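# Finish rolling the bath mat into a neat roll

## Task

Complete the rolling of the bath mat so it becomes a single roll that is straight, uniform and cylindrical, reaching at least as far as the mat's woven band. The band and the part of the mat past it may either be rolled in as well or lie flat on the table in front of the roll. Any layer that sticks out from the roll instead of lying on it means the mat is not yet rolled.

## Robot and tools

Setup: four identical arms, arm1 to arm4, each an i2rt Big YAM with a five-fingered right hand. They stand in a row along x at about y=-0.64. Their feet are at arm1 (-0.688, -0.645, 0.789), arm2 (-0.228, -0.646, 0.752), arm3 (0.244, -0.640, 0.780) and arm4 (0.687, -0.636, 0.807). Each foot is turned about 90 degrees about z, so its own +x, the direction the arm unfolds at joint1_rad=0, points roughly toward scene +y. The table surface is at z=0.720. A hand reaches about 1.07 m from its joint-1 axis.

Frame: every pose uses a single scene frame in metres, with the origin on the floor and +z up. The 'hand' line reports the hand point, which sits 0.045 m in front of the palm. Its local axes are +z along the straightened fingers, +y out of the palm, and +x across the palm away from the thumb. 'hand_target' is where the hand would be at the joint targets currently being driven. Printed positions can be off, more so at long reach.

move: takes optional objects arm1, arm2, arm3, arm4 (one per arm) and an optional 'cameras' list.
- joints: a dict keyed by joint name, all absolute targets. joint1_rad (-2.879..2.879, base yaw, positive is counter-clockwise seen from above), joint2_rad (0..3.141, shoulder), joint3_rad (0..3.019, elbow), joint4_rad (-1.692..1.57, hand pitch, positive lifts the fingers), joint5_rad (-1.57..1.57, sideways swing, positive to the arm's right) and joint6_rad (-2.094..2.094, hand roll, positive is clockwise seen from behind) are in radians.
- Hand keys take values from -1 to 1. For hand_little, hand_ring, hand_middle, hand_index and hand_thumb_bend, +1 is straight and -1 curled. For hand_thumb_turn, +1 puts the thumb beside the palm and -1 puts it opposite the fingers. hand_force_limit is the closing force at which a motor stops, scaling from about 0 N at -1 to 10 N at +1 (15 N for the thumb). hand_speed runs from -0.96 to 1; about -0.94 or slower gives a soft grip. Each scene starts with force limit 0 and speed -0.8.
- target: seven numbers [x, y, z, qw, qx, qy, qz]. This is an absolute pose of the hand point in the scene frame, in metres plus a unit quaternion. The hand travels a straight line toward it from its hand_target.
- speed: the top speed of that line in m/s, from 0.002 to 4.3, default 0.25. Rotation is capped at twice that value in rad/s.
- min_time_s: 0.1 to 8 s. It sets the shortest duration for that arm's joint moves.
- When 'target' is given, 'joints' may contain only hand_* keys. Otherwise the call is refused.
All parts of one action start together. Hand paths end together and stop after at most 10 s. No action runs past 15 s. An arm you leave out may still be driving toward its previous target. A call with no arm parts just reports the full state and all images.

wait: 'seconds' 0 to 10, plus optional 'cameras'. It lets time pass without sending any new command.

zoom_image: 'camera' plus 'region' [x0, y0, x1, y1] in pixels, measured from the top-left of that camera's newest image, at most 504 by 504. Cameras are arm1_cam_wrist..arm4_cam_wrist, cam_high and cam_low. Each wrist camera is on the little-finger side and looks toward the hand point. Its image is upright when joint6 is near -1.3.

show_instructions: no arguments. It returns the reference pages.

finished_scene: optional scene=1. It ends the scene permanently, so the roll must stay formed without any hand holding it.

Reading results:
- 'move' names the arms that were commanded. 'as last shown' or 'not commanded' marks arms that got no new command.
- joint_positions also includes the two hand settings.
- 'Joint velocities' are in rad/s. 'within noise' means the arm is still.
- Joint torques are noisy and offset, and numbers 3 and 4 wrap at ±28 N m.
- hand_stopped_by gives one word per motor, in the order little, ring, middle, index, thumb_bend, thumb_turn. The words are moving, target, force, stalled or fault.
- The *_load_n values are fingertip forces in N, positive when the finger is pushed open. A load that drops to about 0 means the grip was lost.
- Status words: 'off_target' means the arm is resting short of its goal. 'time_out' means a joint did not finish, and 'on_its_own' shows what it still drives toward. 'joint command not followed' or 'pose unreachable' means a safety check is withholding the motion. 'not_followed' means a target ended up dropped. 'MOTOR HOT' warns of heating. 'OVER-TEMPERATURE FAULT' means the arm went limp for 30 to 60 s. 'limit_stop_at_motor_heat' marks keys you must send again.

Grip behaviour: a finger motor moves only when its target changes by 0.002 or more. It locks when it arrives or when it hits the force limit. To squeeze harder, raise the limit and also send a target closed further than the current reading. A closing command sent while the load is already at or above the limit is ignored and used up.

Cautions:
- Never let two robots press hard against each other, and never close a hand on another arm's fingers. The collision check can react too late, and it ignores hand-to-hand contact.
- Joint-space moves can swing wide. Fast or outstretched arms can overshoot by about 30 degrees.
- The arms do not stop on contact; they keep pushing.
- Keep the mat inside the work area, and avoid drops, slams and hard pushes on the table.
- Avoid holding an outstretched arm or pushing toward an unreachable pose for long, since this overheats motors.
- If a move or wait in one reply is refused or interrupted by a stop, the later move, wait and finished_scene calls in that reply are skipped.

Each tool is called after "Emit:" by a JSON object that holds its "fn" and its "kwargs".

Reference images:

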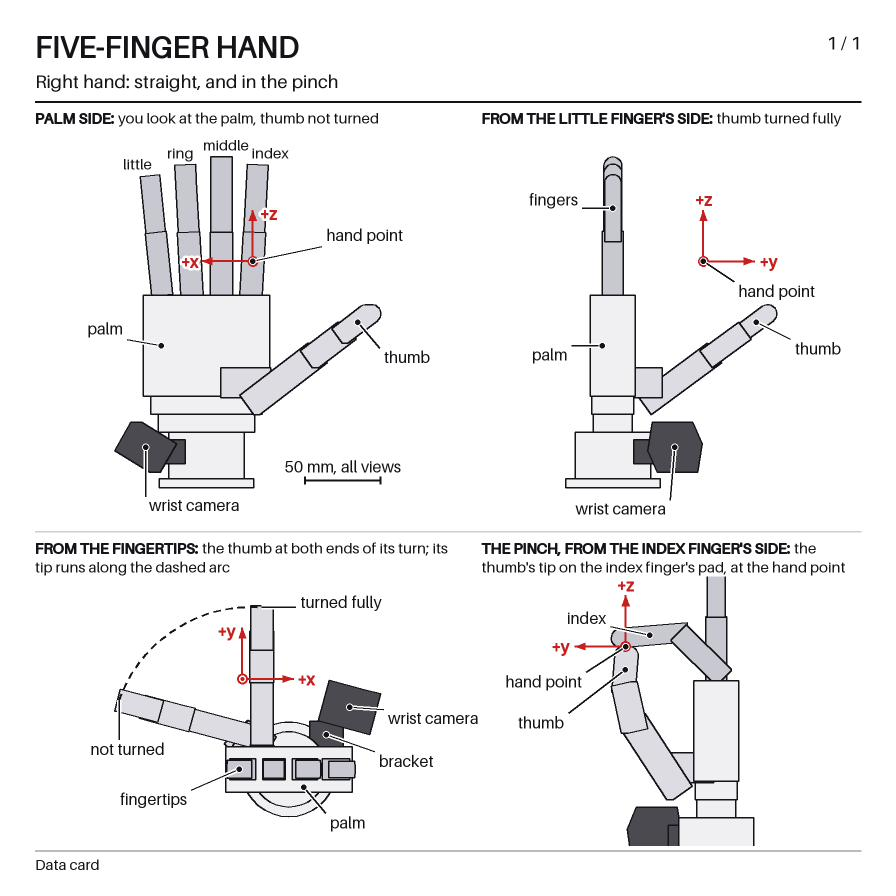

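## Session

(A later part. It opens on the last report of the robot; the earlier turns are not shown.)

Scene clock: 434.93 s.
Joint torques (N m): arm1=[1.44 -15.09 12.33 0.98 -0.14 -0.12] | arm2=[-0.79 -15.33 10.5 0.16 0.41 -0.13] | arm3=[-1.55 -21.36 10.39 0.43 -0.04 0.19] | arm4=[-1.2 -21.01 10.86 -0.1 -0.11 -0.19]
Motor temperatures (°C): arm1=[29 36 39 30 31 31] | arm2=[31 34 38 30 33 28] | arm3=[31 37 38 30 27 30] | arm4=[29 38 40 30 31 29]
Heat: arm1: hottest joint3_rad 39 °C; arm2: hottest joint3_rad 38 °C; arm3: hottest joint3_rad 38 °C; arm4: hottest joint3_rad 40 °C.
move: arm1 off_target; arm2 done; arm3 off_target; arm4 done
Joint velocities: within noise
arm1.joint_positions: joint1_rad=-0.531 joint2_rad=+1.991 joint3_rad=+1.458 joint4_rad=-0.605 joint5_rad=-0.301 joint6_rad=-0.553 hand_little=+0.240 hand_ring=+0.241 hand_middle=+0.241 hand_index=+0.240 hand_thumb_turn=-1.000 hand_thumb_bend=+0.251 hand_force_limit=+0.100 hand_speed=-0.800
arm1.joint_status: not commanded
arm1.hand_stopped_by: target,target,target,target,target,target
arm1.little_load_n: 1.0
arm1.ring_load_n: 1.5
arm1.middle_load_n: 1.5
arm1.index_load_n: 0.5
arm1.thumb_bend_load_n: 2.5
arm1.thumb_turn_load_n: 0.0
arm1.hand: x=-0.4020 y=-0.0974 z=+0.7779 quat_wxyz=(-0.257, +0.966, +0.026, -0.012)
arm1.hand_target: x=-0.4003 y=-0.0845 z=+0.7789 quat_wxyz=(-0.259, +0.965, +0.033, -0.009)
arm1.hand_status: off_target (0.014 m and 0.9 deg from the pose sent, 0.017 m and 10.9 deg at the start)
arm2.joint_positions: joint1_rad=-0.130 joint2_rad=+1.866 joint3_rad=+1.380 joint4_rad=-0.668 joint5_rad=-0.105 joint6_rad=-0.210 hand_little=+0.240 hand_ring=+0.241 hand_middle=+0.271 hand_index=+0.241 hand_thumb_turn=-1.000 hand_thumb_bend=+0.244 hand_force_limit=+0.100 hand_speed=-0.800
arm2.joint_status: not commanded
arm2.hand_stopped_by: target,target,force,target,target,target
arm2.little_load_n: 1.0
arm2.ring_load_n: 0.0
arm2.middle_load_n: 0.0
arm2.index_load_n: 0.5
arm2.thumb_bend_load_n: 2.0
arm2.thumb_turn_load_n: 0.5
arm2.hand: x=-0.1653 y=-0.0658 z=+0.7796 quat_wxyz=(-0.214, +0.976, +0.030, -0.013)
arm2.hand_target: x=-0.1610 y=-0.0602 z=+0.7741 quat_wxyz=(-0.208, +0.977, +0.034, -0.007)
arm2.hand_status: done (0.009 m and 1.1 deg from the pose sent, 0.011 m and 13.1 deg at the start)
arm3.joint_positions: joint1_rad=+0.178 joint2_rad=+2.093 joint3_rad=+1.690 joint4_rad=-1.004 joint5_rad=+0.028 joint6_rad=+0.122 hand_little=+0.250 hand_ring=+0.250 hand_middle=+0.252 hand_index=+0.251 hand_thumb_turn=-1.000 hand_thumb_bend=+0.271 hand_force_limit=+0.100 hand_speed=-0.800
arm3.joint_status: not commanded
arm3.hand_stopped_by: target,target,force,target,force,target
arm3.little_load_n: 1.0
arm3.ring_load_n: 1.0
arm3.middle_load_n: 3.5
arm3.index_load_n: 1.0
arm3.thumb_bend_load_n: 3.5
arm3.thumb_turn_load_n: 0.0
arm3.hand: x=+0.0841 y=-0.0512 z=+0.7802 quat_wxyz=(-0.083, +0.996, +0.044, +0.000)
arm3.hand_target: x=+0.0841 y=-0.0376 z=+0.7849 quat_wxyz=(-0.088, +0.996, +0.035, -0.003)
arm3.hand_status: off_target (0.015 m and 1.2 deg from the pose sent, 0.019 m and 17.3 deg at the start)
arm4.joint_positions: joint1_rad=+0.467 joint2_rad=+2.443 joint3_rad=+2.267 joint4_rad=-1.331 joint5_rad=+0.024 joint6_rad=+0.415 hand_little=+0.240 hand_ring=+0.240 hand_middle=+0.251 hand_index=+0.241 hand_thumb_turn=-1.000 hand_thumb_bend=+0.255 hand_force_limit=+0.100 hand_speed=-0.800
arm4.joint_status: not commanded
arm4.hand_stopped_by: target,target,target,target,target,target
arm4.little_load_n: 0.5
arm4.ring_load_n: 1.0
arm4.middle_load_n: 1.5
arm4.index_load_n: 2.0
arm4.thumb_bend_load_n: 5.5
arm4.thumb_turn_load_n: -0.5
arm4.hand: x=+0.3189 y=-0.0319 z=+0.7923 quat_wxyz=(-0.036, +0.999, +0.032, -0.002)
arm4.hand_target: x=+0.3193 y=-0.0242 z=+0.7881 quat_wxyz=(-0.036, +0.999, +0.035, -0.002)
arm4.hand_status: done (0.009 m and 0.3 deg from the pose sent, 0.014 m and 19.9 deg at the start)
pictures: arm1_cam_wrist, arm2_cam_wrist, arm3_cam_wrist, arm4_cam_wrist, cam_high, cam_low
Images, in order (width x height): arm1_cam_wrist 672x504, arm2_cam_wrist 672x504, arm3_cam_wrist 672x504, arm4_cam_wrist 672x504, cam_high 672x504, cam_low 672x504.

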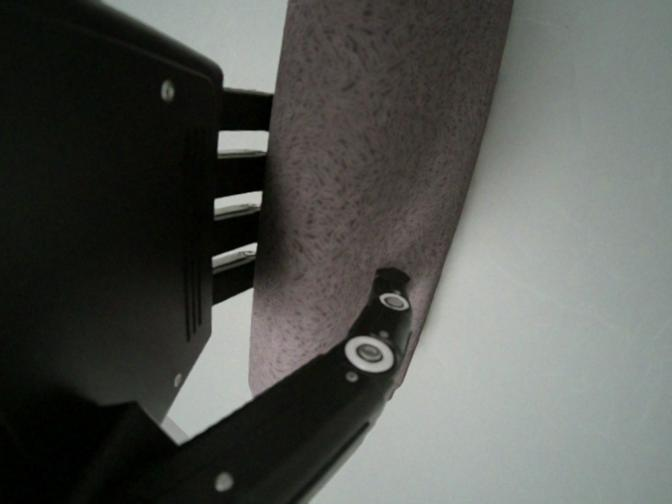

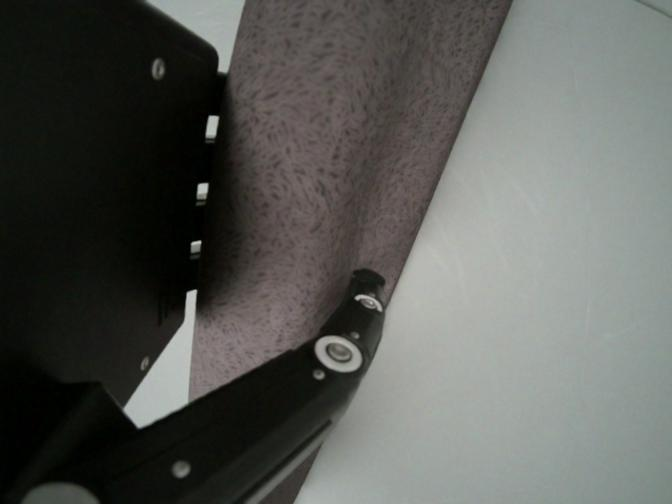

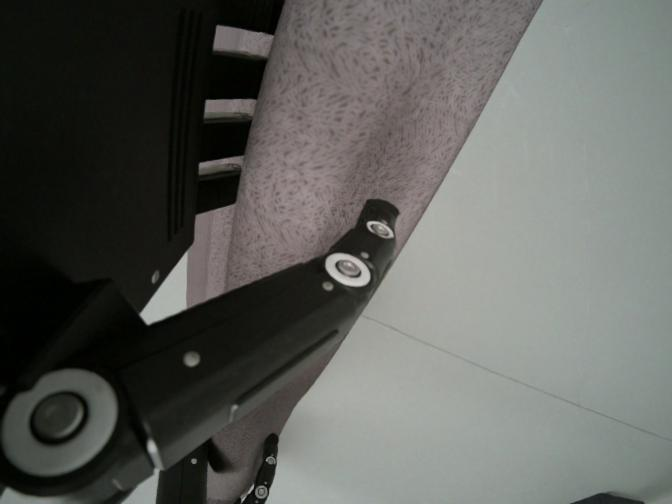

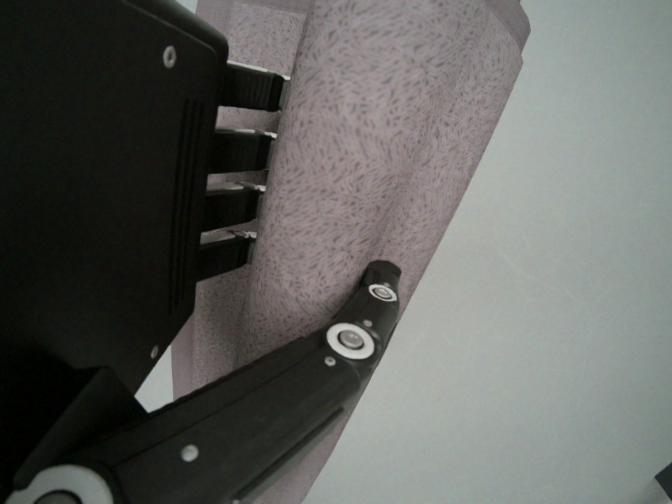

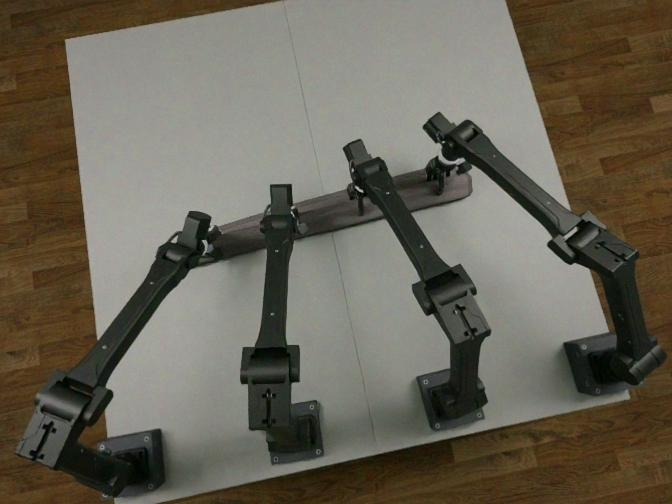

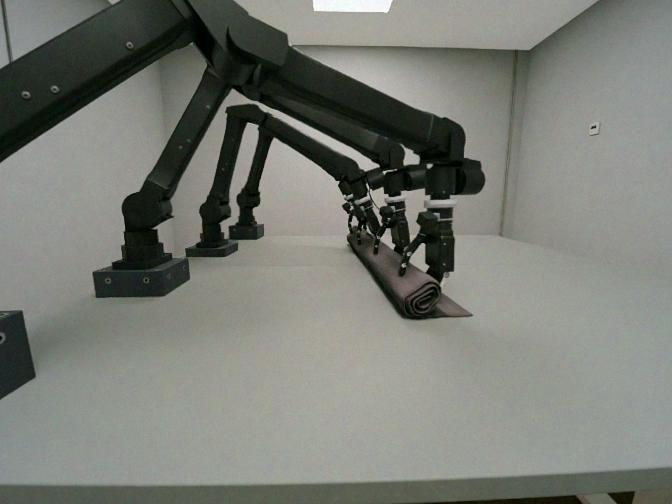

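Emit:
{"fn": "move", "kwargs": {"arm1": {"target": [-0.400, -0.087, 0.802, 0.2586, -0.9653, -0.0337, 0.0090], "speed": 0.06, "joints": {"hand_little": 0.38, "hand_ring": 0.38, "hand_middle": 0.38, "hand_index": 0.38, "hand_thumb_bend": 0.48, "hand_speed": -0.6}}, "arm3": {"target": [0.084, -0.040, 0.806, 0.0871, -0.9956, -0.0348, 0.0030], "speed": 0.06, "joints": {"hand_little": 0.38, "hand_ring": 0.38, "hand_middle": 0.38, "hand_index": 0.38, "hand_thumb_bend": 0.48, "hand_speed": -0.6}}, "cameras": ["arm1_cam_wrist", "arm3_cam_wrist"]}}

Emit:
{"fn": "move", "kwargs": {"arm1": {"target": [-0.400, -0.104, 0.797, 0.5733, -0.8187, -0.0286, 0.0200], "speed": 0.14, "joints": {"hand_thumb_bend": 0.92}}, "arm3": {"target": [0.080, -0.060, 0.796, 0.5733, -0.8187, -0.0286, 0.0200], "speed": 0.14, "joints": {"hand_thumb_bend": 0.9}}, "cameras": ["arm1_cam_wrist", "arm3_cam_wrist", "cam_low"]}}

Scene clock: 437.07 s.
Joint torques (N m): arm1=[2.49 -16.5 12.18 0.84 -0.26 -0.18] | arm2=[-0.56 -15.85 10.52 0.47 0.42 -0.12] | arm3=[-1.44 -24.12 10.51 0.29 0.03 0.2] | arm4=[-1.38 -21.48 10.8 -0.09 -0.08 -0.17]
Motor temperatures (°C): arm1=[29 36 39 30 31 31] | arm2=[31 34 38 30 33 28] | arm3=[31 37 39 30 27 30] | arm4=[29 38 40 30 31 29]
Heat: arm1: hottest joint3_rad 39 °C; arm2: hottest joint3_rad 38 °C; arm3: hottest joint3_rad 39 °C; arm4: hottest joint3_rad 40 °C.
move: arm1 off_target; arm3 off_target
Joint velocities: within noise
arm1.joint_positions: joint1_rad=-0.531 joint2_rad=+1.987 joint3_rad=+1.471 joint4_rad=-0.651 joint5_rad=-0.301 joint6_rad=-0.554 hand_little=+0.380 hand_ring=+0.380 hand_middle=+0.380 hand_index=+0.380 hand_thumb_turn=-1.000 hand_thumb_bend=+0.480 hand_force_limit=+0.100 hand_speed=-0.600
arm1.joint_status: all done
arm1.hand_stopped_by: target,target,target,target,target,target
arm1.little_load_n: 1.0
arm1.ring_load_n: 0.5
arm1.middle_load_n: 0.0
arm1.index_load_n: 0.0
arm1.thumb_bend_load_n: 0.0
arm1.thumb_turn_load_n: 0.0
arm1.hand: x=-0.4049 y=-0.1023 z=+0.7828 quat_wxyz=(-0.245, +0.969, +0.025, -0.019)
arm1.hand_target: x=-0.4004 y=-0.0876 z=+0.8023 quat_wxyz=(-0.259, +0.965, +0.034, -0.009)
arm1.hand_status: off_target (0.025 m and 2.2 deg from the pose sent, 0.026 m and 0.9 deg at the start)
arm2, arm4: as last shown
arm2.joint_positions: joint1_rad=-0.130 joint2_rad=+1.867 joint3_rad=+1.381 joint4_rad=-0.669 joint5_rad=-0.104 joint6_rad=-0.210 hand_little=+0.240 hand_ring=+0.241 hand_middle=+0.271 hand_index=+0.241 hand_thumb_turn=-1.000 hand_thumb_bend=+0.244 hand_force_limit=+0.100 hand_speed=-0.800
arm2.little_load_n: 0.5
arm2.hand: x=-0.1651 y=-0.0658 z=+0.7793 quat_wxyz=(-0.214, +0.976, +0.029, -0.012)
arm2.hand_target: x=-0.1609 y=-0.0602 z=+0.7741 quat_wxyz=(-0.208, +0.977, +0.034, -0.007)
arm3.joint_positions: joint1_rad=+0.178 joint2_rad=+2.093 joint3_rad=+1.698 joint4_rad=-1.041 joint5_rad=+0.026 joint6_rad=+0.122 hand_little=+0.380 hand_ring=+0.380 hand_middle=+0.380 hand_index=+0.380 hand_thumb_turn=-1.000 hand_thumb_bend=+0.480 hand_force_limit=+0.100 hand_speed=-0.600
arm3.joint_status: all done
arm3.hand_stopped_by: target,target,target,target,target,target
arm3.little_load_n: 1.0
arm3.ring_load_n: 0.0
arm3.middle_load_n: 0.0
arm3.index_load_n: 0.5
arm3.thumb_bend_load_n: 0.0
arm3.thumb_turn_load_n: 0.0
arm3.hand: x=+0.0852 y=-0.0578 z=+0.7835 quat_wxyz=(-0.069, +0.997, +0.044, +0.001)
arm3.hand_target: x=+0.0842 y=-0.0409 z=+0.8062 quat_wxyz=(-0.088, +0.996, +0.035, -0.003)
arm3.hand_status: off_target (0.029 m and 2.4 deg from the pose sent, 0.028 m and 1.2 deg at the start)
arm4.joint_positions: joint1_rad=+0.467 joint2_rad=+2.444 joint3_rad=+2.267 joint4_rad=-1.334 joint5_rad=+0.024 joint6_rad=+0.412 hand_little=+0.240 hand_ring=+0.240 hand_middle=+0.251 hand_index=+0.241 hand_thumb_turn=-1.000 hand_thumb_bend=+0.255 hand_force_limit=+0.100 hand_speed=-0.800
arm4.little_load_n: 0.0
arm4.ring_load_n: 0.5
arm4.middle_load_n: 1.0
arm4.hand: x=+0.3194 y=-0.0327 z=+0.7913 quat_wxyz=(-0.034, +0.999, +0.033, -0.001)
arm4.hand_target: x=+0.3194 y=-0.0243 z=+0.7878 quat_wxyz=(-0.036, +0.999, +0.035, -0.001)
Images, in order (width x height): arm1_cam_wrist 672x504, arm3_cam_wrist 672x504.

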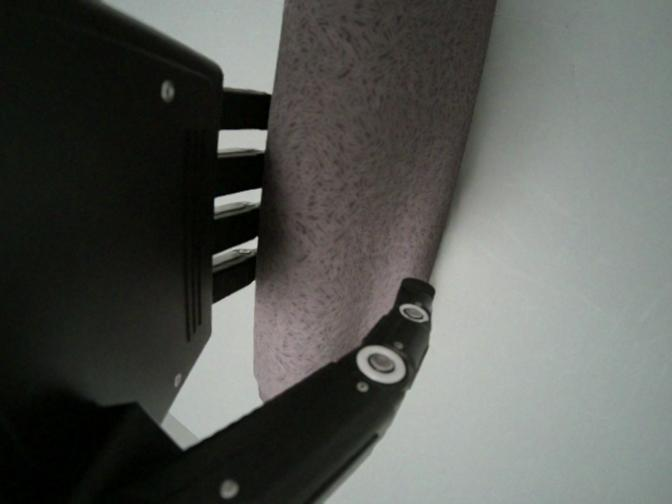

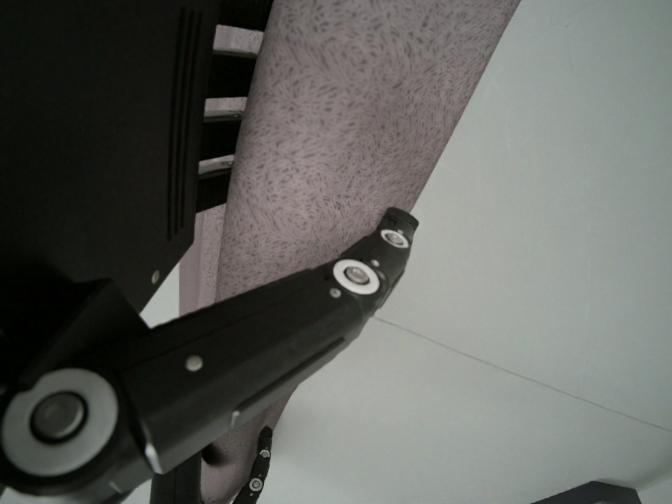

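Scene clock: 441.60 s.
Joint torques (N m): arm1=[0.03 -11.05 6.43 2.89 -0.49 -0.01] | arm2=[-0.5 -15.97 10.7 0.32 0.34 -0.09] | arm3=[0.26 -15.09 4.89 3.51 0.18 -0.12] | arm4=[-0.44 -21.77 11.02 -0.03 -0.08 -0.15]
Motor temperatures (°C): arm1=[29 36 39 30 31 31] | arm2=[31 34 38 30 33 28] | arm3=[31 38 39 30 27 30] | arm4=[29 38 40 30 31 29]
Heat: arm1: hottest joint3_rad 39 °C; arm2: hottest joint3_rad 38 °C; arm3: hottest joint3_rad 39 °C; arm4: hottest joint3_rad 40 °C.
move: arm1 off_target; arm3 done
Joint velocities: within noise
arm1.joint_positions: joint1_rad=-0.667 joint2_rad=+1.865 joint3_rad=+0.985 joint4_rad=+0.430 joint5_rad=-0.720 joint6_rad=-0.335 hand_little=+0.380 hand_ring=+0.380 hand_middle=+0.380 hand_index=+0.380 hand_thumb_turn=-1.000 hand_thumb_bend=+0.920 hand_force_limit=+0.100 hand_speed=-0.600
arm1.joint_status: all done
arm1.hand_stopped_by: target,target,target,target,target,target
arm1.little_load_n: 0.0
arm1.ring_load_n: 0.0
arm1.middle_load_n: 0.0
arm1.index_load_n: -0.5
arm1.thumb_bend_load_n: 0.0
arm1.thumb_turn_load_n: 0.0
arm1.hand: x=-0.4011 y=-0.0970 z=+0.8140 quat_wxyz=(-0.580, +0.814, +0.040, -0.013)
arm1.hand_target: x=-0.4003 y=-0.1042 z=+0.7974 quat_wxyz=(-0.573, +0.819, +0.029, -0.020)
arm1.hand_status: off_target (0.018 m and 1.8 deg from the pose sent, 0.015 m and 41.6 deg at the start)
arm2, arm4: as last shown
arm2.joint_positions: joint1_rad=-0.130 joint2_rad=+1.868 joint3_rad=+1.381 joint4_rad=-0.669 joint5_rad=-0.103 joint6_rad=-0.210 hand_little=+0.240 hand_ring=+0.241 hand_middle=+0.271 hand_index=+0.241 hand_thumb_turn=-1.000 hand_thumb_bend=+0.244 hand_force_limit=+0.100 hand_speed=-0.800
arm2.little_load_n: 1.0
arm2.middle_load_n: -1.0
arm2.index_load_n: 1.0
arm2.thumb_turn_load_n: 1.0
arm2.hand: x=-0.1649 y=-0.0658 z=+0.7790 quat_wxyz=(-0.213, +0.976, +0.029, -0.012)
arm2.hand_target: x=-0.1609 y=-0.0602 z=+0.7740 quat_wxyz=(-0.208, +0.977, +0.034, -0.007)
arm3.joint_positions: joint1_rad=+0.235 joint2_rad=+1.767 joint3_rad=+0.772 joint4_rad=+0.622 joint5_rad=+0.198 joint6_rad=+0.089 hand_little=+0.380 hand_ring=+0.380 hand_middle=+0.380 hand_index=+0.380 hand_thumb_turn=-1.000 hand_thumb_bend=+0.900 hand_force_limit=+0.100 hand_speed=-0.600
arm3.joint_status: all done
arm3.hand_stopped_by: target,target,target,target,target,target
arm3.little_load_n: 0.0
arm3.ring_load_n: 0.0
arm3.middle_load_n: 0.5
arm3.index_load_n: 0.0
arm3.thumb_bend_load_n: 0.0
arm3.thumb_turn_load_n: 0.0
arm3.hand: x=+0.0868 y=-0.0589 z=+0.7957 quat_wxyz=(-0.567, +0.824, +0.018, -0.020)
arm3.hand_target: x=+0.0800 y=-0.0601 z=+0.7961 quat_wxyz=(-0.573, +0.819, +0.028, -0.020)
arm3.hand_status: done (0.007 m and 1.5 deg from the pose sent, 0.014 m and 62.1 deg at the start)
arm4.joint_positions: joint1_rad=+0.467 joint2_rad=+2.444 joint3_rad=+2.267 joint4_rad=-1.334 joint5_rad=+0.024 joint6_rad=+0.411 hand_little=+0.240 hand_ring=+0.240 hand_middle=+0.251 hand_index=+0.241 hand_thumb_turn=-1.000 hand_thumb_bend=+0.255 hand_force_limit=+0.100 hand_speed=-0.800
arm4.index_load_n: 2.5
arm4.thumb_bend_load_n: 5.0
arm4.thumb_turn_load_n: 0.0
arm4.hand: x=+0.3195 y=-0.0327 z=+0.7913 quat_wxyz=(-0.034, +0.999, +0.034, -0.001)
arm4.hand_target: x=+0.3193 y=-0.0243 z=+0.7880 quat_wxyz=(-0.036, +0.999, +0.035, -0.002)
Images, in order (width x height): arm1_cam_wrist 672x504, arm3_cam_wrist 672x504, cam_low 672x504.

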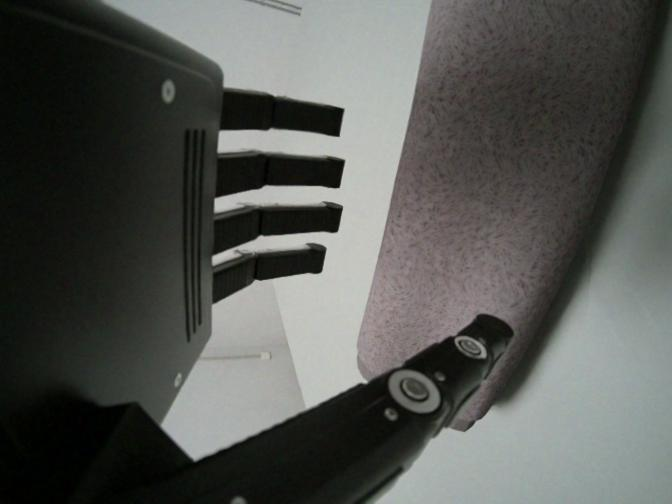

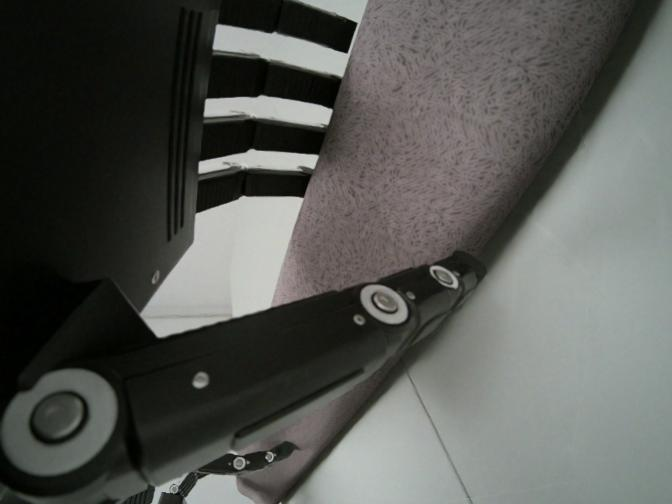

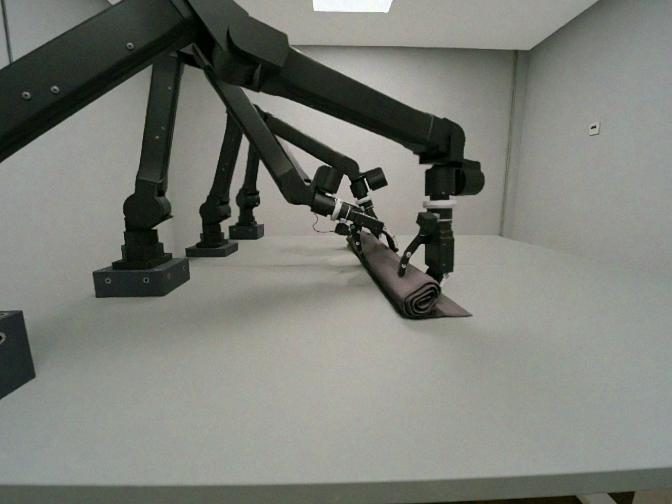

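Emit:
{"fn": "move", "kwargs": {"arm1": {"target": [-0.400, -0.116, 0.785, 0.5733, -0.8187, -0.0286, 0.0200], "speed": 0.1, "joints": {"hand_little": 0.6, "hand_ring": 0.6, "hand_middle": 0.6, "hand_index": 0.6, "hand_thumb_bend": 0.94, "hand_speed": -0.6}}, "arm3": {"target": [0.080, -0.068, 0.790, 0.5733, -0.8187, -0.0286, 0.0200], "speed": 0.1, "joints": {"hand_little": 0.58, "hand_ring": 0.58, "hand_middle": 0.58, "hand_index": 0.58, "hand_thumb_bend": 0.92, "hand_speed": -0.6}}, "cameras": ["arm1_cam_wrist", "arm3_cam_wrist"]}}

Emit:
{"fn": "move", "kwargs": {"arm1": {"target": [-0.400, -0.117, 0.756, 0.5733, -0.8187, -0.0286, 0.0200], "speed": 0.08}, "arm3": {"target": [0.080, -0.069, 0.763, 0.5733, -0.8187, -0.0286, 0.0200], "speed": 0.08}, "cameras": ["arm1_cam_wrist", "arm3_cam_wrist"]}}

Scene clock: 442.93 s.
Joint torques (N m): arm1=[0.09 -10.93 6.16 2.69 -0.46 -0.06] | arm2=[-0.56 -15.79 10.66 0.5 0.34 -0.13] | arm3=[0.44 -14.51 4.77 3.64 0.18 -0.08] | arm4=[-0.91 -21.54 11.06 0.05 -0.08 -0.18]
Motor temperatures (°C): arm1=[29 37 39 30 31 31] | arm2=[31 34 38 30 33 28] | arm3=[31 38 39 30 27 30] | arm4=[29 38 40 30 31 29]
Heat: arm1: hottest joint3_rad 39 °C; arm2: hottest joint3_rad 38 °C; arm3: hottest joint3_rad 39 °C; arm4: hottest joint3_rad 40 °C.
move: arm1 off_target; arm3 done
Joint velocities: within noise
arm1.joint_positions: joint1_rad=-0.683 joint2_rad=+1.879 joint3_rad=+0.954 joint4_rad=+0.466 joint5_rad=-0.734 joint6_rad=-0.335 hand_little=+0.600 hand_ring=+0.600 hand_middle=+0.600 hand_index=+0.600 hand_thumb_turn=-1.000 hand_thumb_bend=+0.940 hand_force_limit=+0.100 hand_speed=-0.600
arm1.joint_status: all done
arm1.hand_stopped_by: target,target,target,target,target,target
arm1.little_load_n: 0.0
arm1.ring_load_n: 0.0
arm1.middle_load_n: 0.0
arm1.index_load_n: 0.0
arm1.thumb_bend_load_n: 0.0
arm1.thumb_turn_load_n: 0.0
arm1.hand: x=-0.4017 y=-0.1094 z=+0.8002 quat_wxyz=(-0.579, +0.815, +0.035, -0.016)
arm1.hand_target: x=-0.4001 y=-0.1161 z=+0.7854 quat_wxyz=(-0.573, +0.819, +0.029, -0.020)
arm1.hand_status: off_target (0.017 m and 1.2 deg from the pose sent, 0.035 m and 1.8 deg at the start)
arm2, arm4: as last shown
arm2.thumb_bend_load_n: 2.5
arm3.joint_positions: joint1_rad=+0.240 joint2_rad=+1.767 joint3_rad=+0.748 joint4_rad=+0.649 joint5_rad=+0.203 joint6_rad=+0.088 hand_little=+0.580 hand_ring=+0.580 hand_middle=+0.580 hand_index=+0.580 hand_thumb_turn=-1.000 hand_thumb_bend=+0.920 hand_force_limit=+0.100 hand_speed=-0.600
arm3.joint_status: all done
arm3.hand_stopped_by: target,target,target,target,target,target
arm3.little_load_n: -0.5
arm3.ring_load_n: 0.0
arm3.middle_load_n: 0.0
arm3.index_load_n: 0.0
arm3.thumb_bend_load_n: 0.0
arm3.thumb_turn_load_n: 0.0
arm3.hand: x=+0.0868 y=-0.0665 z=+0.7914 quat_wxyz=(-0.568, +0.823, +0.019, -0.019)
arm3.hand_target: x=+0.0801 y=-0.0681 z=+0.7900 quat_wxyz=(-0.573, +0.819, +0.028, -0.020)
arm3.hand_status: done (0.007 m and 1.4 deg from the pose sent, 0.013 m and 1.5 deg at the start)
arm4.little_load_n: 0.5
arm4.ring_load_n: 1.0
Images, in order (width x height): arm1_cam_wrist 672x504, arm3_cam_wrist 672x504.

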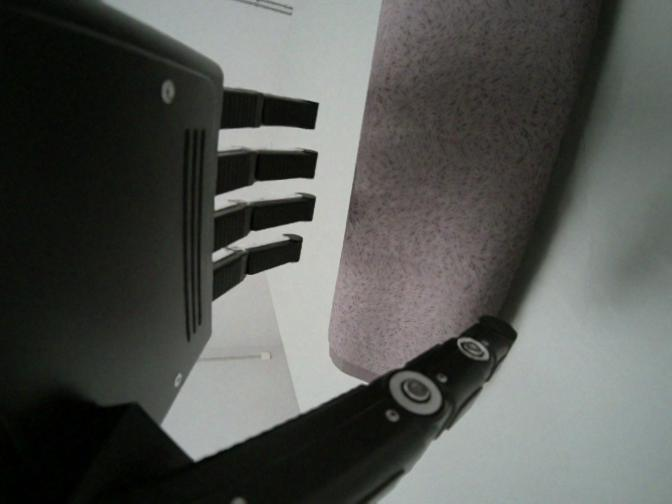

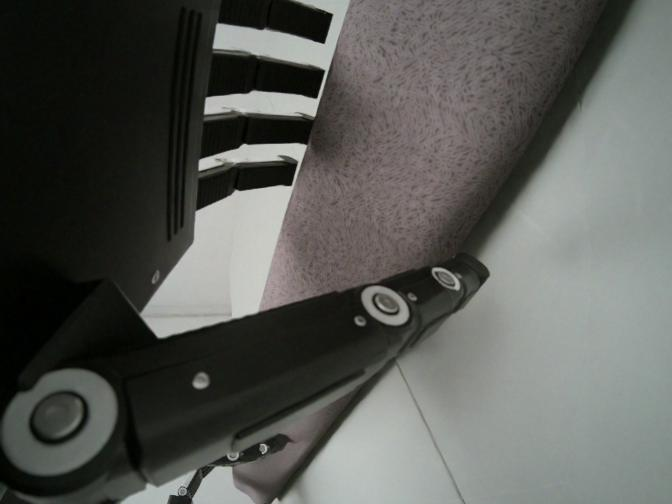

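Scene clock: 444.07 s.
Joint torques (N m): arm1=[0.03 -12.16 6 2.47 -0.46 -0.13] | arm2=[-1.49 -15.09 10.78 0.43 0.33 -0.19] | arm3=[0.32 -14.33 4.26 3.55 0.17 -0.08] | arm4=[-1.03 -21.19 10.86 -0.01 -0.1 -0.16]
Motor temperatures (°C): arm1=[29 37 39 30 31 31] | arm2=[31 34 38 30 33 28] | arm3=[31 38 39 30 27 30] | arm4=[29 38 40 30 31 29]
Heat: arm1: hottest joint3_rad 39 °C; arm2: hottest joint3_rad 38 °C; arm3: hottest joint3_rad 39 °C; arm4: hottest joint3_rad 40 °C.
move: arm1 off_target; arm3 done
Joint velocities: within noise
arm1.joint_positions: joint1_rad=-0.684 joint2_rad=+1.950 joint3_rad=+0.948 joint4_rad=+0.538 joint5_rad=-0.736 joint6_rad=-0.335 hand_little=+0.600 hand_ring=+0.600 hand_middle=+0.600 hand_index=+0.600 hand_thumb_turn=-1.000 hand_thumb_bend=+0.940 hand_force_limit=+0.100 hand_speed=-0.600
arm1.joint_status: not commanded
arm1.hand_stopped_by: target,target,target,target,target,target
arm1.little_load_n: 0.0
arm1.ring_load_n: 0.0
arm1.middle_load_n: 0.0
arm1.index_load_n: 0.0
arm1.thumb_bend_load_n: 0.0
arm1.thumb_turn_load_n: 0.0
arm1.hand: x=-0.4024 y=-0.1108 z=+0.7694 quat_wxyz=(-0.578, +0.815, +0.035, -0.018)
arm1.hand_target: x=-0.4004 y=-0.1172 z=+0.7561 quat_wxyz=(-0.573, +0.819, +0.029, -0.020)
arm1.hand_status: off_target (0.015 m and 0.9 deg from the pose sent, 0.045 m and 1.1 deg at the start)
arm2, arm4: as last shown
arm2.little_load_n: 0.5
arm2.index_load_n: 0.5
arm2.hand_target: x=-0.1609 y=-0.0602 z=+0.7741 quat_wxyz=(-0.208, +0.977, +0.034, -0.007)
arm3.joint_positions: joint1_rad=+0.240 joint2_rad=+1.836 joint3_rad=+0.741 joint4_rad=+0.734 joint5_rad=+0.204 joint6_rad=+0.088 hand_little=+0.580 hand_ring=+0.580 hand_middle=+0.580 hand_index=+0.580 hand_thumb_turn=-1.000 hand_thumb_bend=+0.920 hand_force_limit=+0.100 hand_speed=-0.600
arm3.joint_status: not commanded
arm3.hand_stopped_by: target,target,target,target,target,target
arm3.little_load_n: 0.0
arm3.ring_load_n: 0.0
arm3.middle_load_n: 0.0
arm3.index_load_n: 0.0
arm3.thumb_bend_load_n: 0.0
arm3.thumb_turn_load_n: 0.0
arm3.hand: x=+0.0866 y=-0.0659 z=+0.7687 quat_wxyz=(-0.572, +0.820, +0.018, -0.020)
arm3.hand_target: x=+0.0801 y=-0.0691 z=+0.7631 quat_wxyz=(-0.573, +0.819, +0.029, -0.020)
arm3.hand_status: done (0.009 m and 1.2 deg from the pose sent, 0.029 m and 1.3 deg at the start)
arm4.joint_positions: joint1_rad=+0.467 joint2_rad=+2.445 joint3_rad=+2.267 joint4_rad=-1.334 joint5_rad=+0.024 joint6_rad=+0.411 hand_little=+0.240 hand_ring=+0.240 hand_middle=+0.251 hand_index=+0.241 hand_thumb_turn=-1.000 hand_thumb_bend=+0.255 hand_force_limit=+0.100 hand_speed=-0.800
arm4.little_load_n: 0.0
arm4.ring_load_n: 0.5
arm4.hand: x=+0.3195 y=-0.0327 z=+0.7910 quat_wxyz=(-0.034, +0.999, +0.034, -0.001)
arm4.hand_target: x=+0.3194 y=-0.0243 z=+0.7879 quat_wxyz=(-0.036, +0.999, +0.035, -0.002)
Images, in order (width x height): arm1_cam_wrist 672x504, arm3_cam_wrist 672x504.

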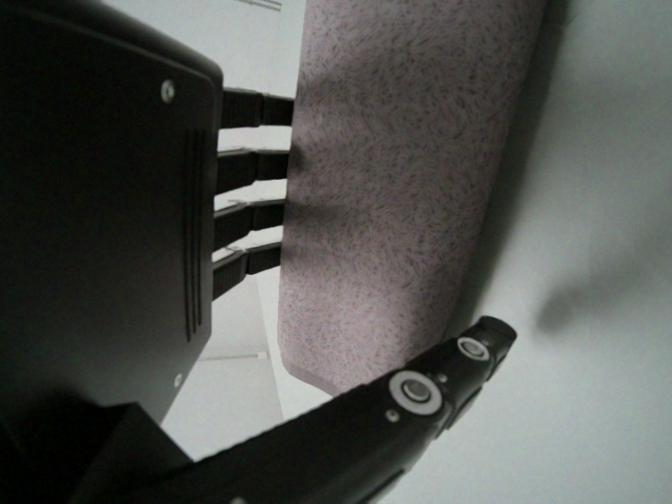

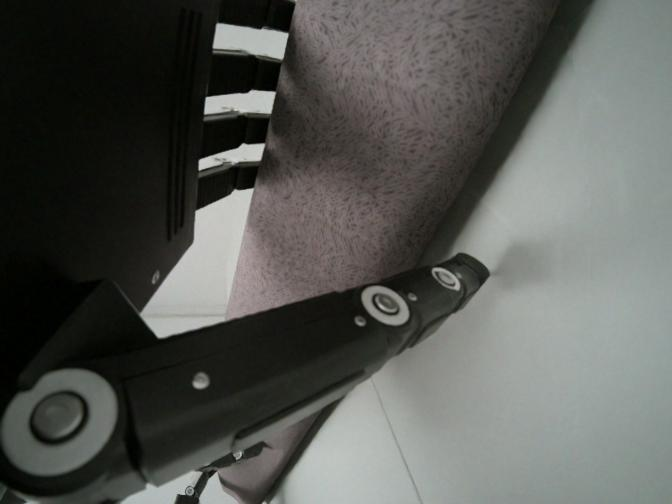

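Emit:
{"fn": "move", "kwargs": {"arm1": {"target": [-0.400, -0.117, 0.746, 0.5733, -0.8187, -0.0286, 0.0200], "speed": 0.08, "joints": {"hand_little": 0.42, "hand_ring": 0.42, "hand_middle": 0.42, "hand_index": 0.42, "hand_thumb_bend": 0.54, "hand_speed": -0.65}}, "arm3": {"target": [0.080, -0.068, 0.761, 0.5733, -0.8187, -0.0286, 0.0200], "speed": 0.08, "joints": {"hand_little": 0.42, "hand_ring": 0.42, "hand_middle": 0.42, "hand_index": 0.42, "hand_thumb_bend": 0.54, "hand_speed": -0.65}}, "cameras": ["arm1_cam_wrist", "arm3_cam_wrist"]}}

Emit:
{"fn": "move", "kwargs": {"arm1": {"joints": {"hand_little": 0.33, "hand_ring": 0.33, "hand_middle": 0.33, "hand_index": 0.33, "hand_thumb_bend": 0.38, "hand_speed": -0.72}}, "arm3": {"joints": {"hand_little": 0.33, "hand_ring": 0.33, "hand_middle": 0.33, "hand_index": 0.33, "hand_thumb_bend": 0.38, "hand_speed": -0.72}}}}

Emit:
{"fn": "move", "kwargs": {"arm1": {"joints": {"hand_little": 0.26, "hand_ring": 0.26, "hand_middle": 0.26, "hand_index": 0.26, "hand_thumb_bend": 0.27, "hand_speed": -0.8}}, "arm3": {"joints": {"hand_little": 0.26, "hand_ring": 0.26, "hand_middle": 0.26, "hand_index": 0.26, "hand_thumb_bend": 0.27, "hand_speed": -0.8}}, "cameras": ["arm1_cam_wrist", "arm3_cam_wrist"]}}

Scene clock: 445.90 s.
Joint torques (N m): arm1=[0.21 -12.22 5.97 2.54 -0.32 -0.08] | arm2=[-0.67 -16.15 10.61 0.39 0.28 -0.15] | arm3=[0.32 -14.04 4.42 3.29 0.11 -0.07] | arm4=[-1.32 -21.89 10.85 0.14 -0.1 -0.17]
Motor temperatures (°C): arm1=[29 37 39 30 31 31] | arm2=[31 34 38 30 33 28] | arm3=[31 38 39 30 27 30] | arm4=[29 38 40 30 31 29]
Heat: arm1: hottest joint3_rad 39 °C; arm2: hottest joint3_rad 38 °C; arm3: hottest joint3_rad 39 °C; arm4: hottest joint3_rad 40 °C.
move: arm1 off_target; arm3 off_target
Joint velocities: within noise
arm1.joint_positions: joint1_rad=-0.684 joint2_rad=+1.965 joint3_rad=+0.948 joint4_rad=+0.567 joint5_rad=-0.739 joint6_rad=-0.335 hand_little=+0.420 hand_ring=+0.420 hand_middle=+0.420 hand_index=+0.420 hand_thumb_turn=-1.000 hand_thumb_bend=+0.541 hand_force_limit=+0.100 hand_speed=-0.650
arm1.joint_status: all done
arm1.hand_stopped_by: target,target,target,target,target,target
arm1.little_load_n: 0.5
arm1.ring_load_n: 0.5
arm1.middle_load_n: 0.0
arm1.index_load_n: 0.0
arm1.thumb_bend_load_n: 0.5
arm1.thumb_turn_load_n: 0.5
arm1.hand: x=-0.4015 y=-0.1092 z=+0.7653 quat_wxyz=(-0.582, +0.812, +0.038, -0.015)
arm1.hand_target: x=-0.4005 y=-0.1174 z=+0.7464 quat_wxyz=(-0.573, +0.819, +0.029, -0.020)
arm1.hand_status: off_target (0.021 m and 1.7 deg from the pose sent, 0.024 m and 1.0 deg at the start)
arm2, arm4: as last shown
arm2.middle_load_n: -1.5
arm3.joint_positions: joint1_rad=+0.240 joint2_rad=+1.840 joint3_rad=+0.741 joint4_rad=+0.746 joint5_rad=+0.205 joint6_rad=+0.087 hand_little=+0.420 hand_ring=+0.420 hand_middle=+0.420 hand_index=+0.420 hand_thumb_turn=-1.000 hand_thumb_bend=+0.541 hand_force_limit=+0.100 hand_speed=-0.650
arm3.joint_status: all done
arm3.hand_stopped_by: target,target,target,target,target,target
arm3.little_load_n: 1.5
arm3.ring_load_n: 0.0
arm3.middle_load_n: 0.0
arm3.index_load_n: 1.0
arm3.thumb_bend_load_n: 1.5
arm3.thumb_turn_load_n: 0.5
arm3.hand: x=+0.0865 y=-0.0647 z=+0.7692 quat_wxyz=(-0.575, +0.818, +0.018, -0.020)
arm3.hand_target: x=+0.0801 y=-0.0682 z=+0.7612 quat_wxyz=(-0.573, +0.819, +0.029, -0.020)
arm3.hand_status: off_target (0.011 m and 1.2 deg from the pose sent, 0.010 m and 1.2 deg at the start)
arm4.middle_load_n: 0.5
arm4.index_load_n: 3.0
arm4.thumb_turn_load_n: -0.5
Images, in order (width x height): arm1_cam_wrist 672x504, arm3_cam_wrist 672x504.

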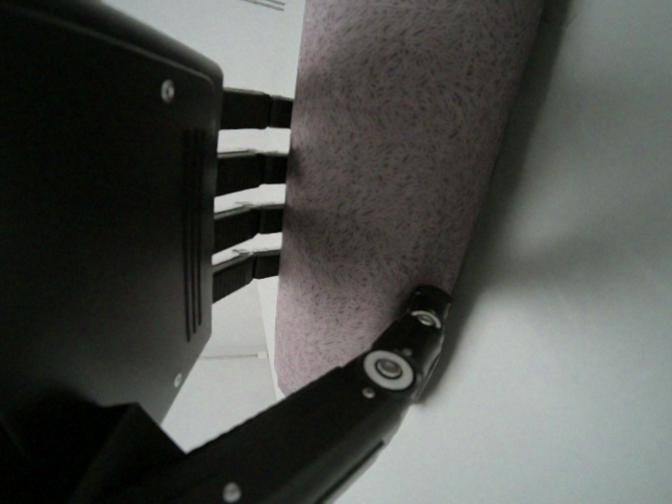

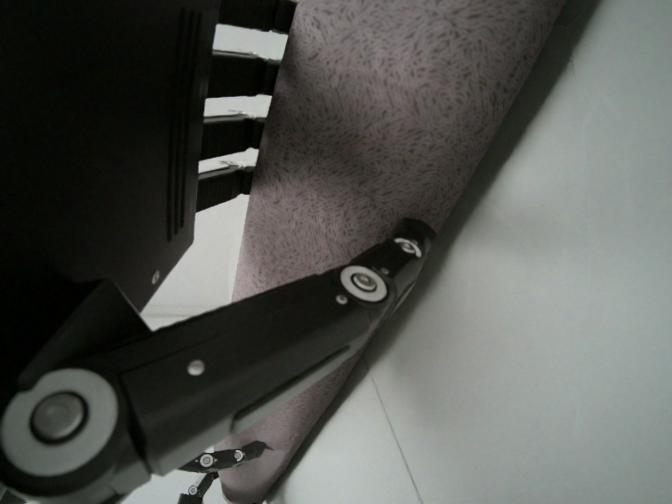

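Scene clock: 446.80 s.
Joint torques (N m): arm1=[0.15 -11.46 5.91 2.44 -0.36 -0.09] | arm2=[-1.49 -15.79 10.35 0.23 0.32 -0.14] | arm3=[0.26 -14.04 4.42 3.18 0.11 -0.05] | arm4=[-0.79 -21.54 10.8 -0.12 -0.08 -0.16]
Motor temperatures (°C): arm1=[29 37 39 30 31 31] | arm2=[31 34 38 30 33 28] | arm3=[31 38 39 30 27 30] | arm4=[29 39 40 30 31 29]
Heat: arm1: hottest joint3_rad 39 °C; arm2: hottest joint3_rad 38 °C; arm3: hottest joint3_rad 39 °C; arm4: hottest joint3_rad 40 °C.
move: arm1 done; arm3 done
Joint velocities: within noise
arm1.joint_positions: joint1_rad=-0.684 joint2_rad=+1.965 joint3_rad=+0.948 joint4_rad=+0.571 joint5_rad=-0.739 joint6_rad=-0.335 hand_little=+0.330 hand_ring=+0.330 hand_middle=+0.330 hand_index=+0.330 hand_thumb_turn=-1.000 hand_thumb_bend=+0.381 hand_force_limit=+0.100 hand_speed=-0.720
arm1.joint_status: all done
arm1.hand_stopped_by: target,target,target,target,target,target
arm1.little_load_n: 0.0
arm1.ring_load_n: 0.5
arm1.middle_load_n: 2.0
arm1.index_load_n: 0.0
arm1.thumb_bend_load_n: 2.0
arm1.thumb_turn_load_n: 0.5
arm1.hand: x=-0.4011 y=-0.1088 z=+0.7659 quat_wxyz=(-0.583, +0.812, +0.039, -0.014)
arm1.hand_target: x=-0.4005 y=-0.1174 z=+0.7464 quat_wxyz=(-0.573, +0.819, +0.029, -0.020)
arm1.hand_status: not commanded
arm2, arm4: as last shown
arm2.little_load_n: 1.5
arm2.middle_load_n: -2.0
arm2.index_load_n: 1.0
arm2.thumb_bend_load_n: 2.0
arm3.joint_positions: joint1_rad=+0.240 joint2_rad=+1.840 joint3_rad=+0.741 joint4_rad=+0.748 joint5_rad=+0.205 joint6_rad=+0.086 hand_little=+0.330 hand_ring=+0.330 hand_middle=+0.330 hand_index=+0.330 hand_thumb_turn=-1.000 hand_thumb_bend=+0.383 hand_force_limit=+0.100 hand_speed=-0.720
arm3.joint_status: all done
arm3.hand_stopped_by: target,target,target,target,target,target
arm3.little_load_n: 2.5
arm3.ring_load_n: 0.0
arm3.middle_load_n: 0.0
arm3.index_load_n: 2.5
arm3.thumb_bend_load_n: 3.5
arm3.thumb_turn_load_n: 0.5
arm3.hand: x=+0.0865 y=-0.0644 z=+0.7697 quat_wxyz=(-0.576, +0.817, +0.018, -0.020)
arm3.hand_target: x=+0.0801 y=-0.0682 z=+0.7612 quat_wxyz=(-0.573, +0.819, +0.029, -0.020)
arm3.hand_status: not commanded
arm4.little_load_n: 0.5
arm4.index_load_n: 2.5
arm4.thumb_turn_load_n: 0.0
pictures: none

Scene clock: 447.67 s.
Joint torques (N m): arm1=[0.21 -12.16 6.22 2.22 -0.26 -0.13] | arm2=[-1.2 -15.33 10.45 0.23 0.32 -0.14] | arm3=[0.26 -14.04 4.44 3.06 0.13 0] | arm4=[-0.03 -21.48 10.92 0.28 -0.09 -0.1]
Motor temperatures (°C): arm1=[29 36 39 30 31 31] | arm2=[31 34 38 30 33 28] | arm3=[31 37 39 30 27 30] | arm4=[29 39 40 30 31 29]
Heat: arm1: hottest joint3_rad 39 °C; arm2: hottest joint3_rad 38 °C; arm3: hottest joint3_rad 39 °C; arm4: hottest joint3_rad 40 °C.
move: arm1 done; arm3 off_target
Joint velocities: within noise
arm1.joint_positions: joint1_rad=-0.684 joint2_rad=+1.965 joint3_rad=+0.948 joint4_rad=+0.578 joint5_rad=-0.740 joint6_rad=-0.335 hand_little=+0.260 hand_ring=+0.260 hand_middle=+0.260 hand_index=+0.260 hand_thumb_turn=-1.000 hand_thumb_bend=+0.273 hand_force_limit=+0.100 hand_speed=-0.800
arm1.joint_status: all done
arm1.hand_stopped_by: target,target,target,target,target,target
arm1.little_load_n: 0.5
arm1.ring_load_n: 1.0
arm1.middle_load_n: 2.5
arm1.index_load_n: 0.5
arm1.thumb_bend_load_n: 4.0
arm1.thumb_turn_load_n: 1.5
arm1.hand: x=-0.4006 y=-0.1080 z=+0.7671 quat_wxyz=(-0.585, +0.810, +0.040, -0.013)
arm1.hand_target: x=-0.4005 y=-0.1174 z=+0.7464 quat_wxyz=(-0.573, +0.819, +0.029, -0.020)
arm1.hand_status: not commanded
arm2, arm4: as last shown
arm2.little_load_n: 2.0
arm2.index_load_n: 0.5
arm2.thumb_bend_load_n: 2.5
arm2.hand_target: x=-0.1610 y=-0.0602 z=+0.7741 quat_wxyz=(-0.208, +0.977, +0.034, -0.007)
arm3.joint_positions: joint1_rad=+0.240 joint2_rad=+1.840 joint3_rad=+0.741 joint4_rad=+0.751 joint5_rad=+0.205 joint6_rad=+0.081 hand_little=+0.261 hand_ring=+0.260 hand_middle=+0.260 hand_index=+0.261 hand_thumb_turn=-1.000 hand_thumb_bend=+0.332 hand_force_limit=+0.100 hand_speed=-0.800
arm3.joint_status: hand_thumb_bend off_target (ended at +0.332, target +0.270); the others done
arm3.hand_stopped_by: target,target,target,target,force,target
arm3.little_load_n: 4.5
arm3.ring_load_n: 2.0
arm3.middle_load_n: 2.5
arm3.index_load_n: 3.5
arm3.thumb_bend_load_n: 8.0
arm3.thumb_turn_load_n: 2.0
arm3.hand: x=+0.0866 y=-0.0641 z=+0.7702 quat_wxyz=(-0.577, +0.816, +0.020, -0.019)
arm3.hand_target: x=+0.0802 y=-0.0682 z=+0.7611 quat_wxyz=(-0.573, +0.819, +0.029, -0.020)
arm3.hand_status: not commanded
arm4.joint_positions: joint1_rad=+0.467 joint2_rad=+2.445 joint3_rad=+2.267 joint4_rad=-1.336 joint5_rad=+0.024 joint6_rad=+0.410 hand_little=+0.240 hand_ring=+0.240 hand_middle=+0.251 hand_index=+0.241 hand_thumb_turn=-1.000 hand_thumb_bend=+0.255 hand_force_limit=+0.100 hand_speed=-0.800
arm4.ring_load_n: 1.0
arm4.thumb_turn_load_n: -0.5
arm4.hand: x=+0.3199 y=-0.0334 z=+0.7911 quat_wxyz=(-0.033, +0.999, +0.034, +0.000)
arm4.hand_target: x=+0.3194 y=-0.0243 z=+0.7881 quat_wxyz=(-0.036, +0.999, +0.035, -0.002)
Images, in order (width x height): arm1_cam_wrist 672x504, arm3_cam_wrist 672x504.

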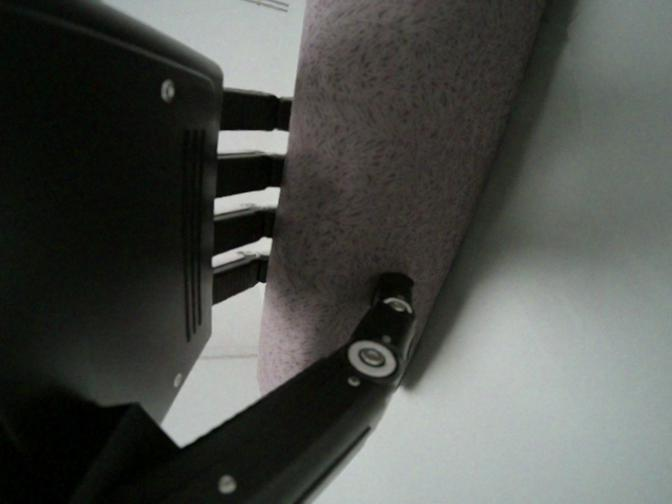

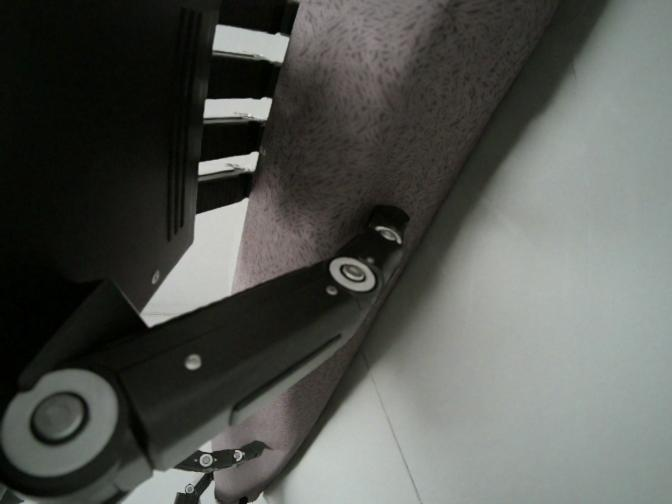

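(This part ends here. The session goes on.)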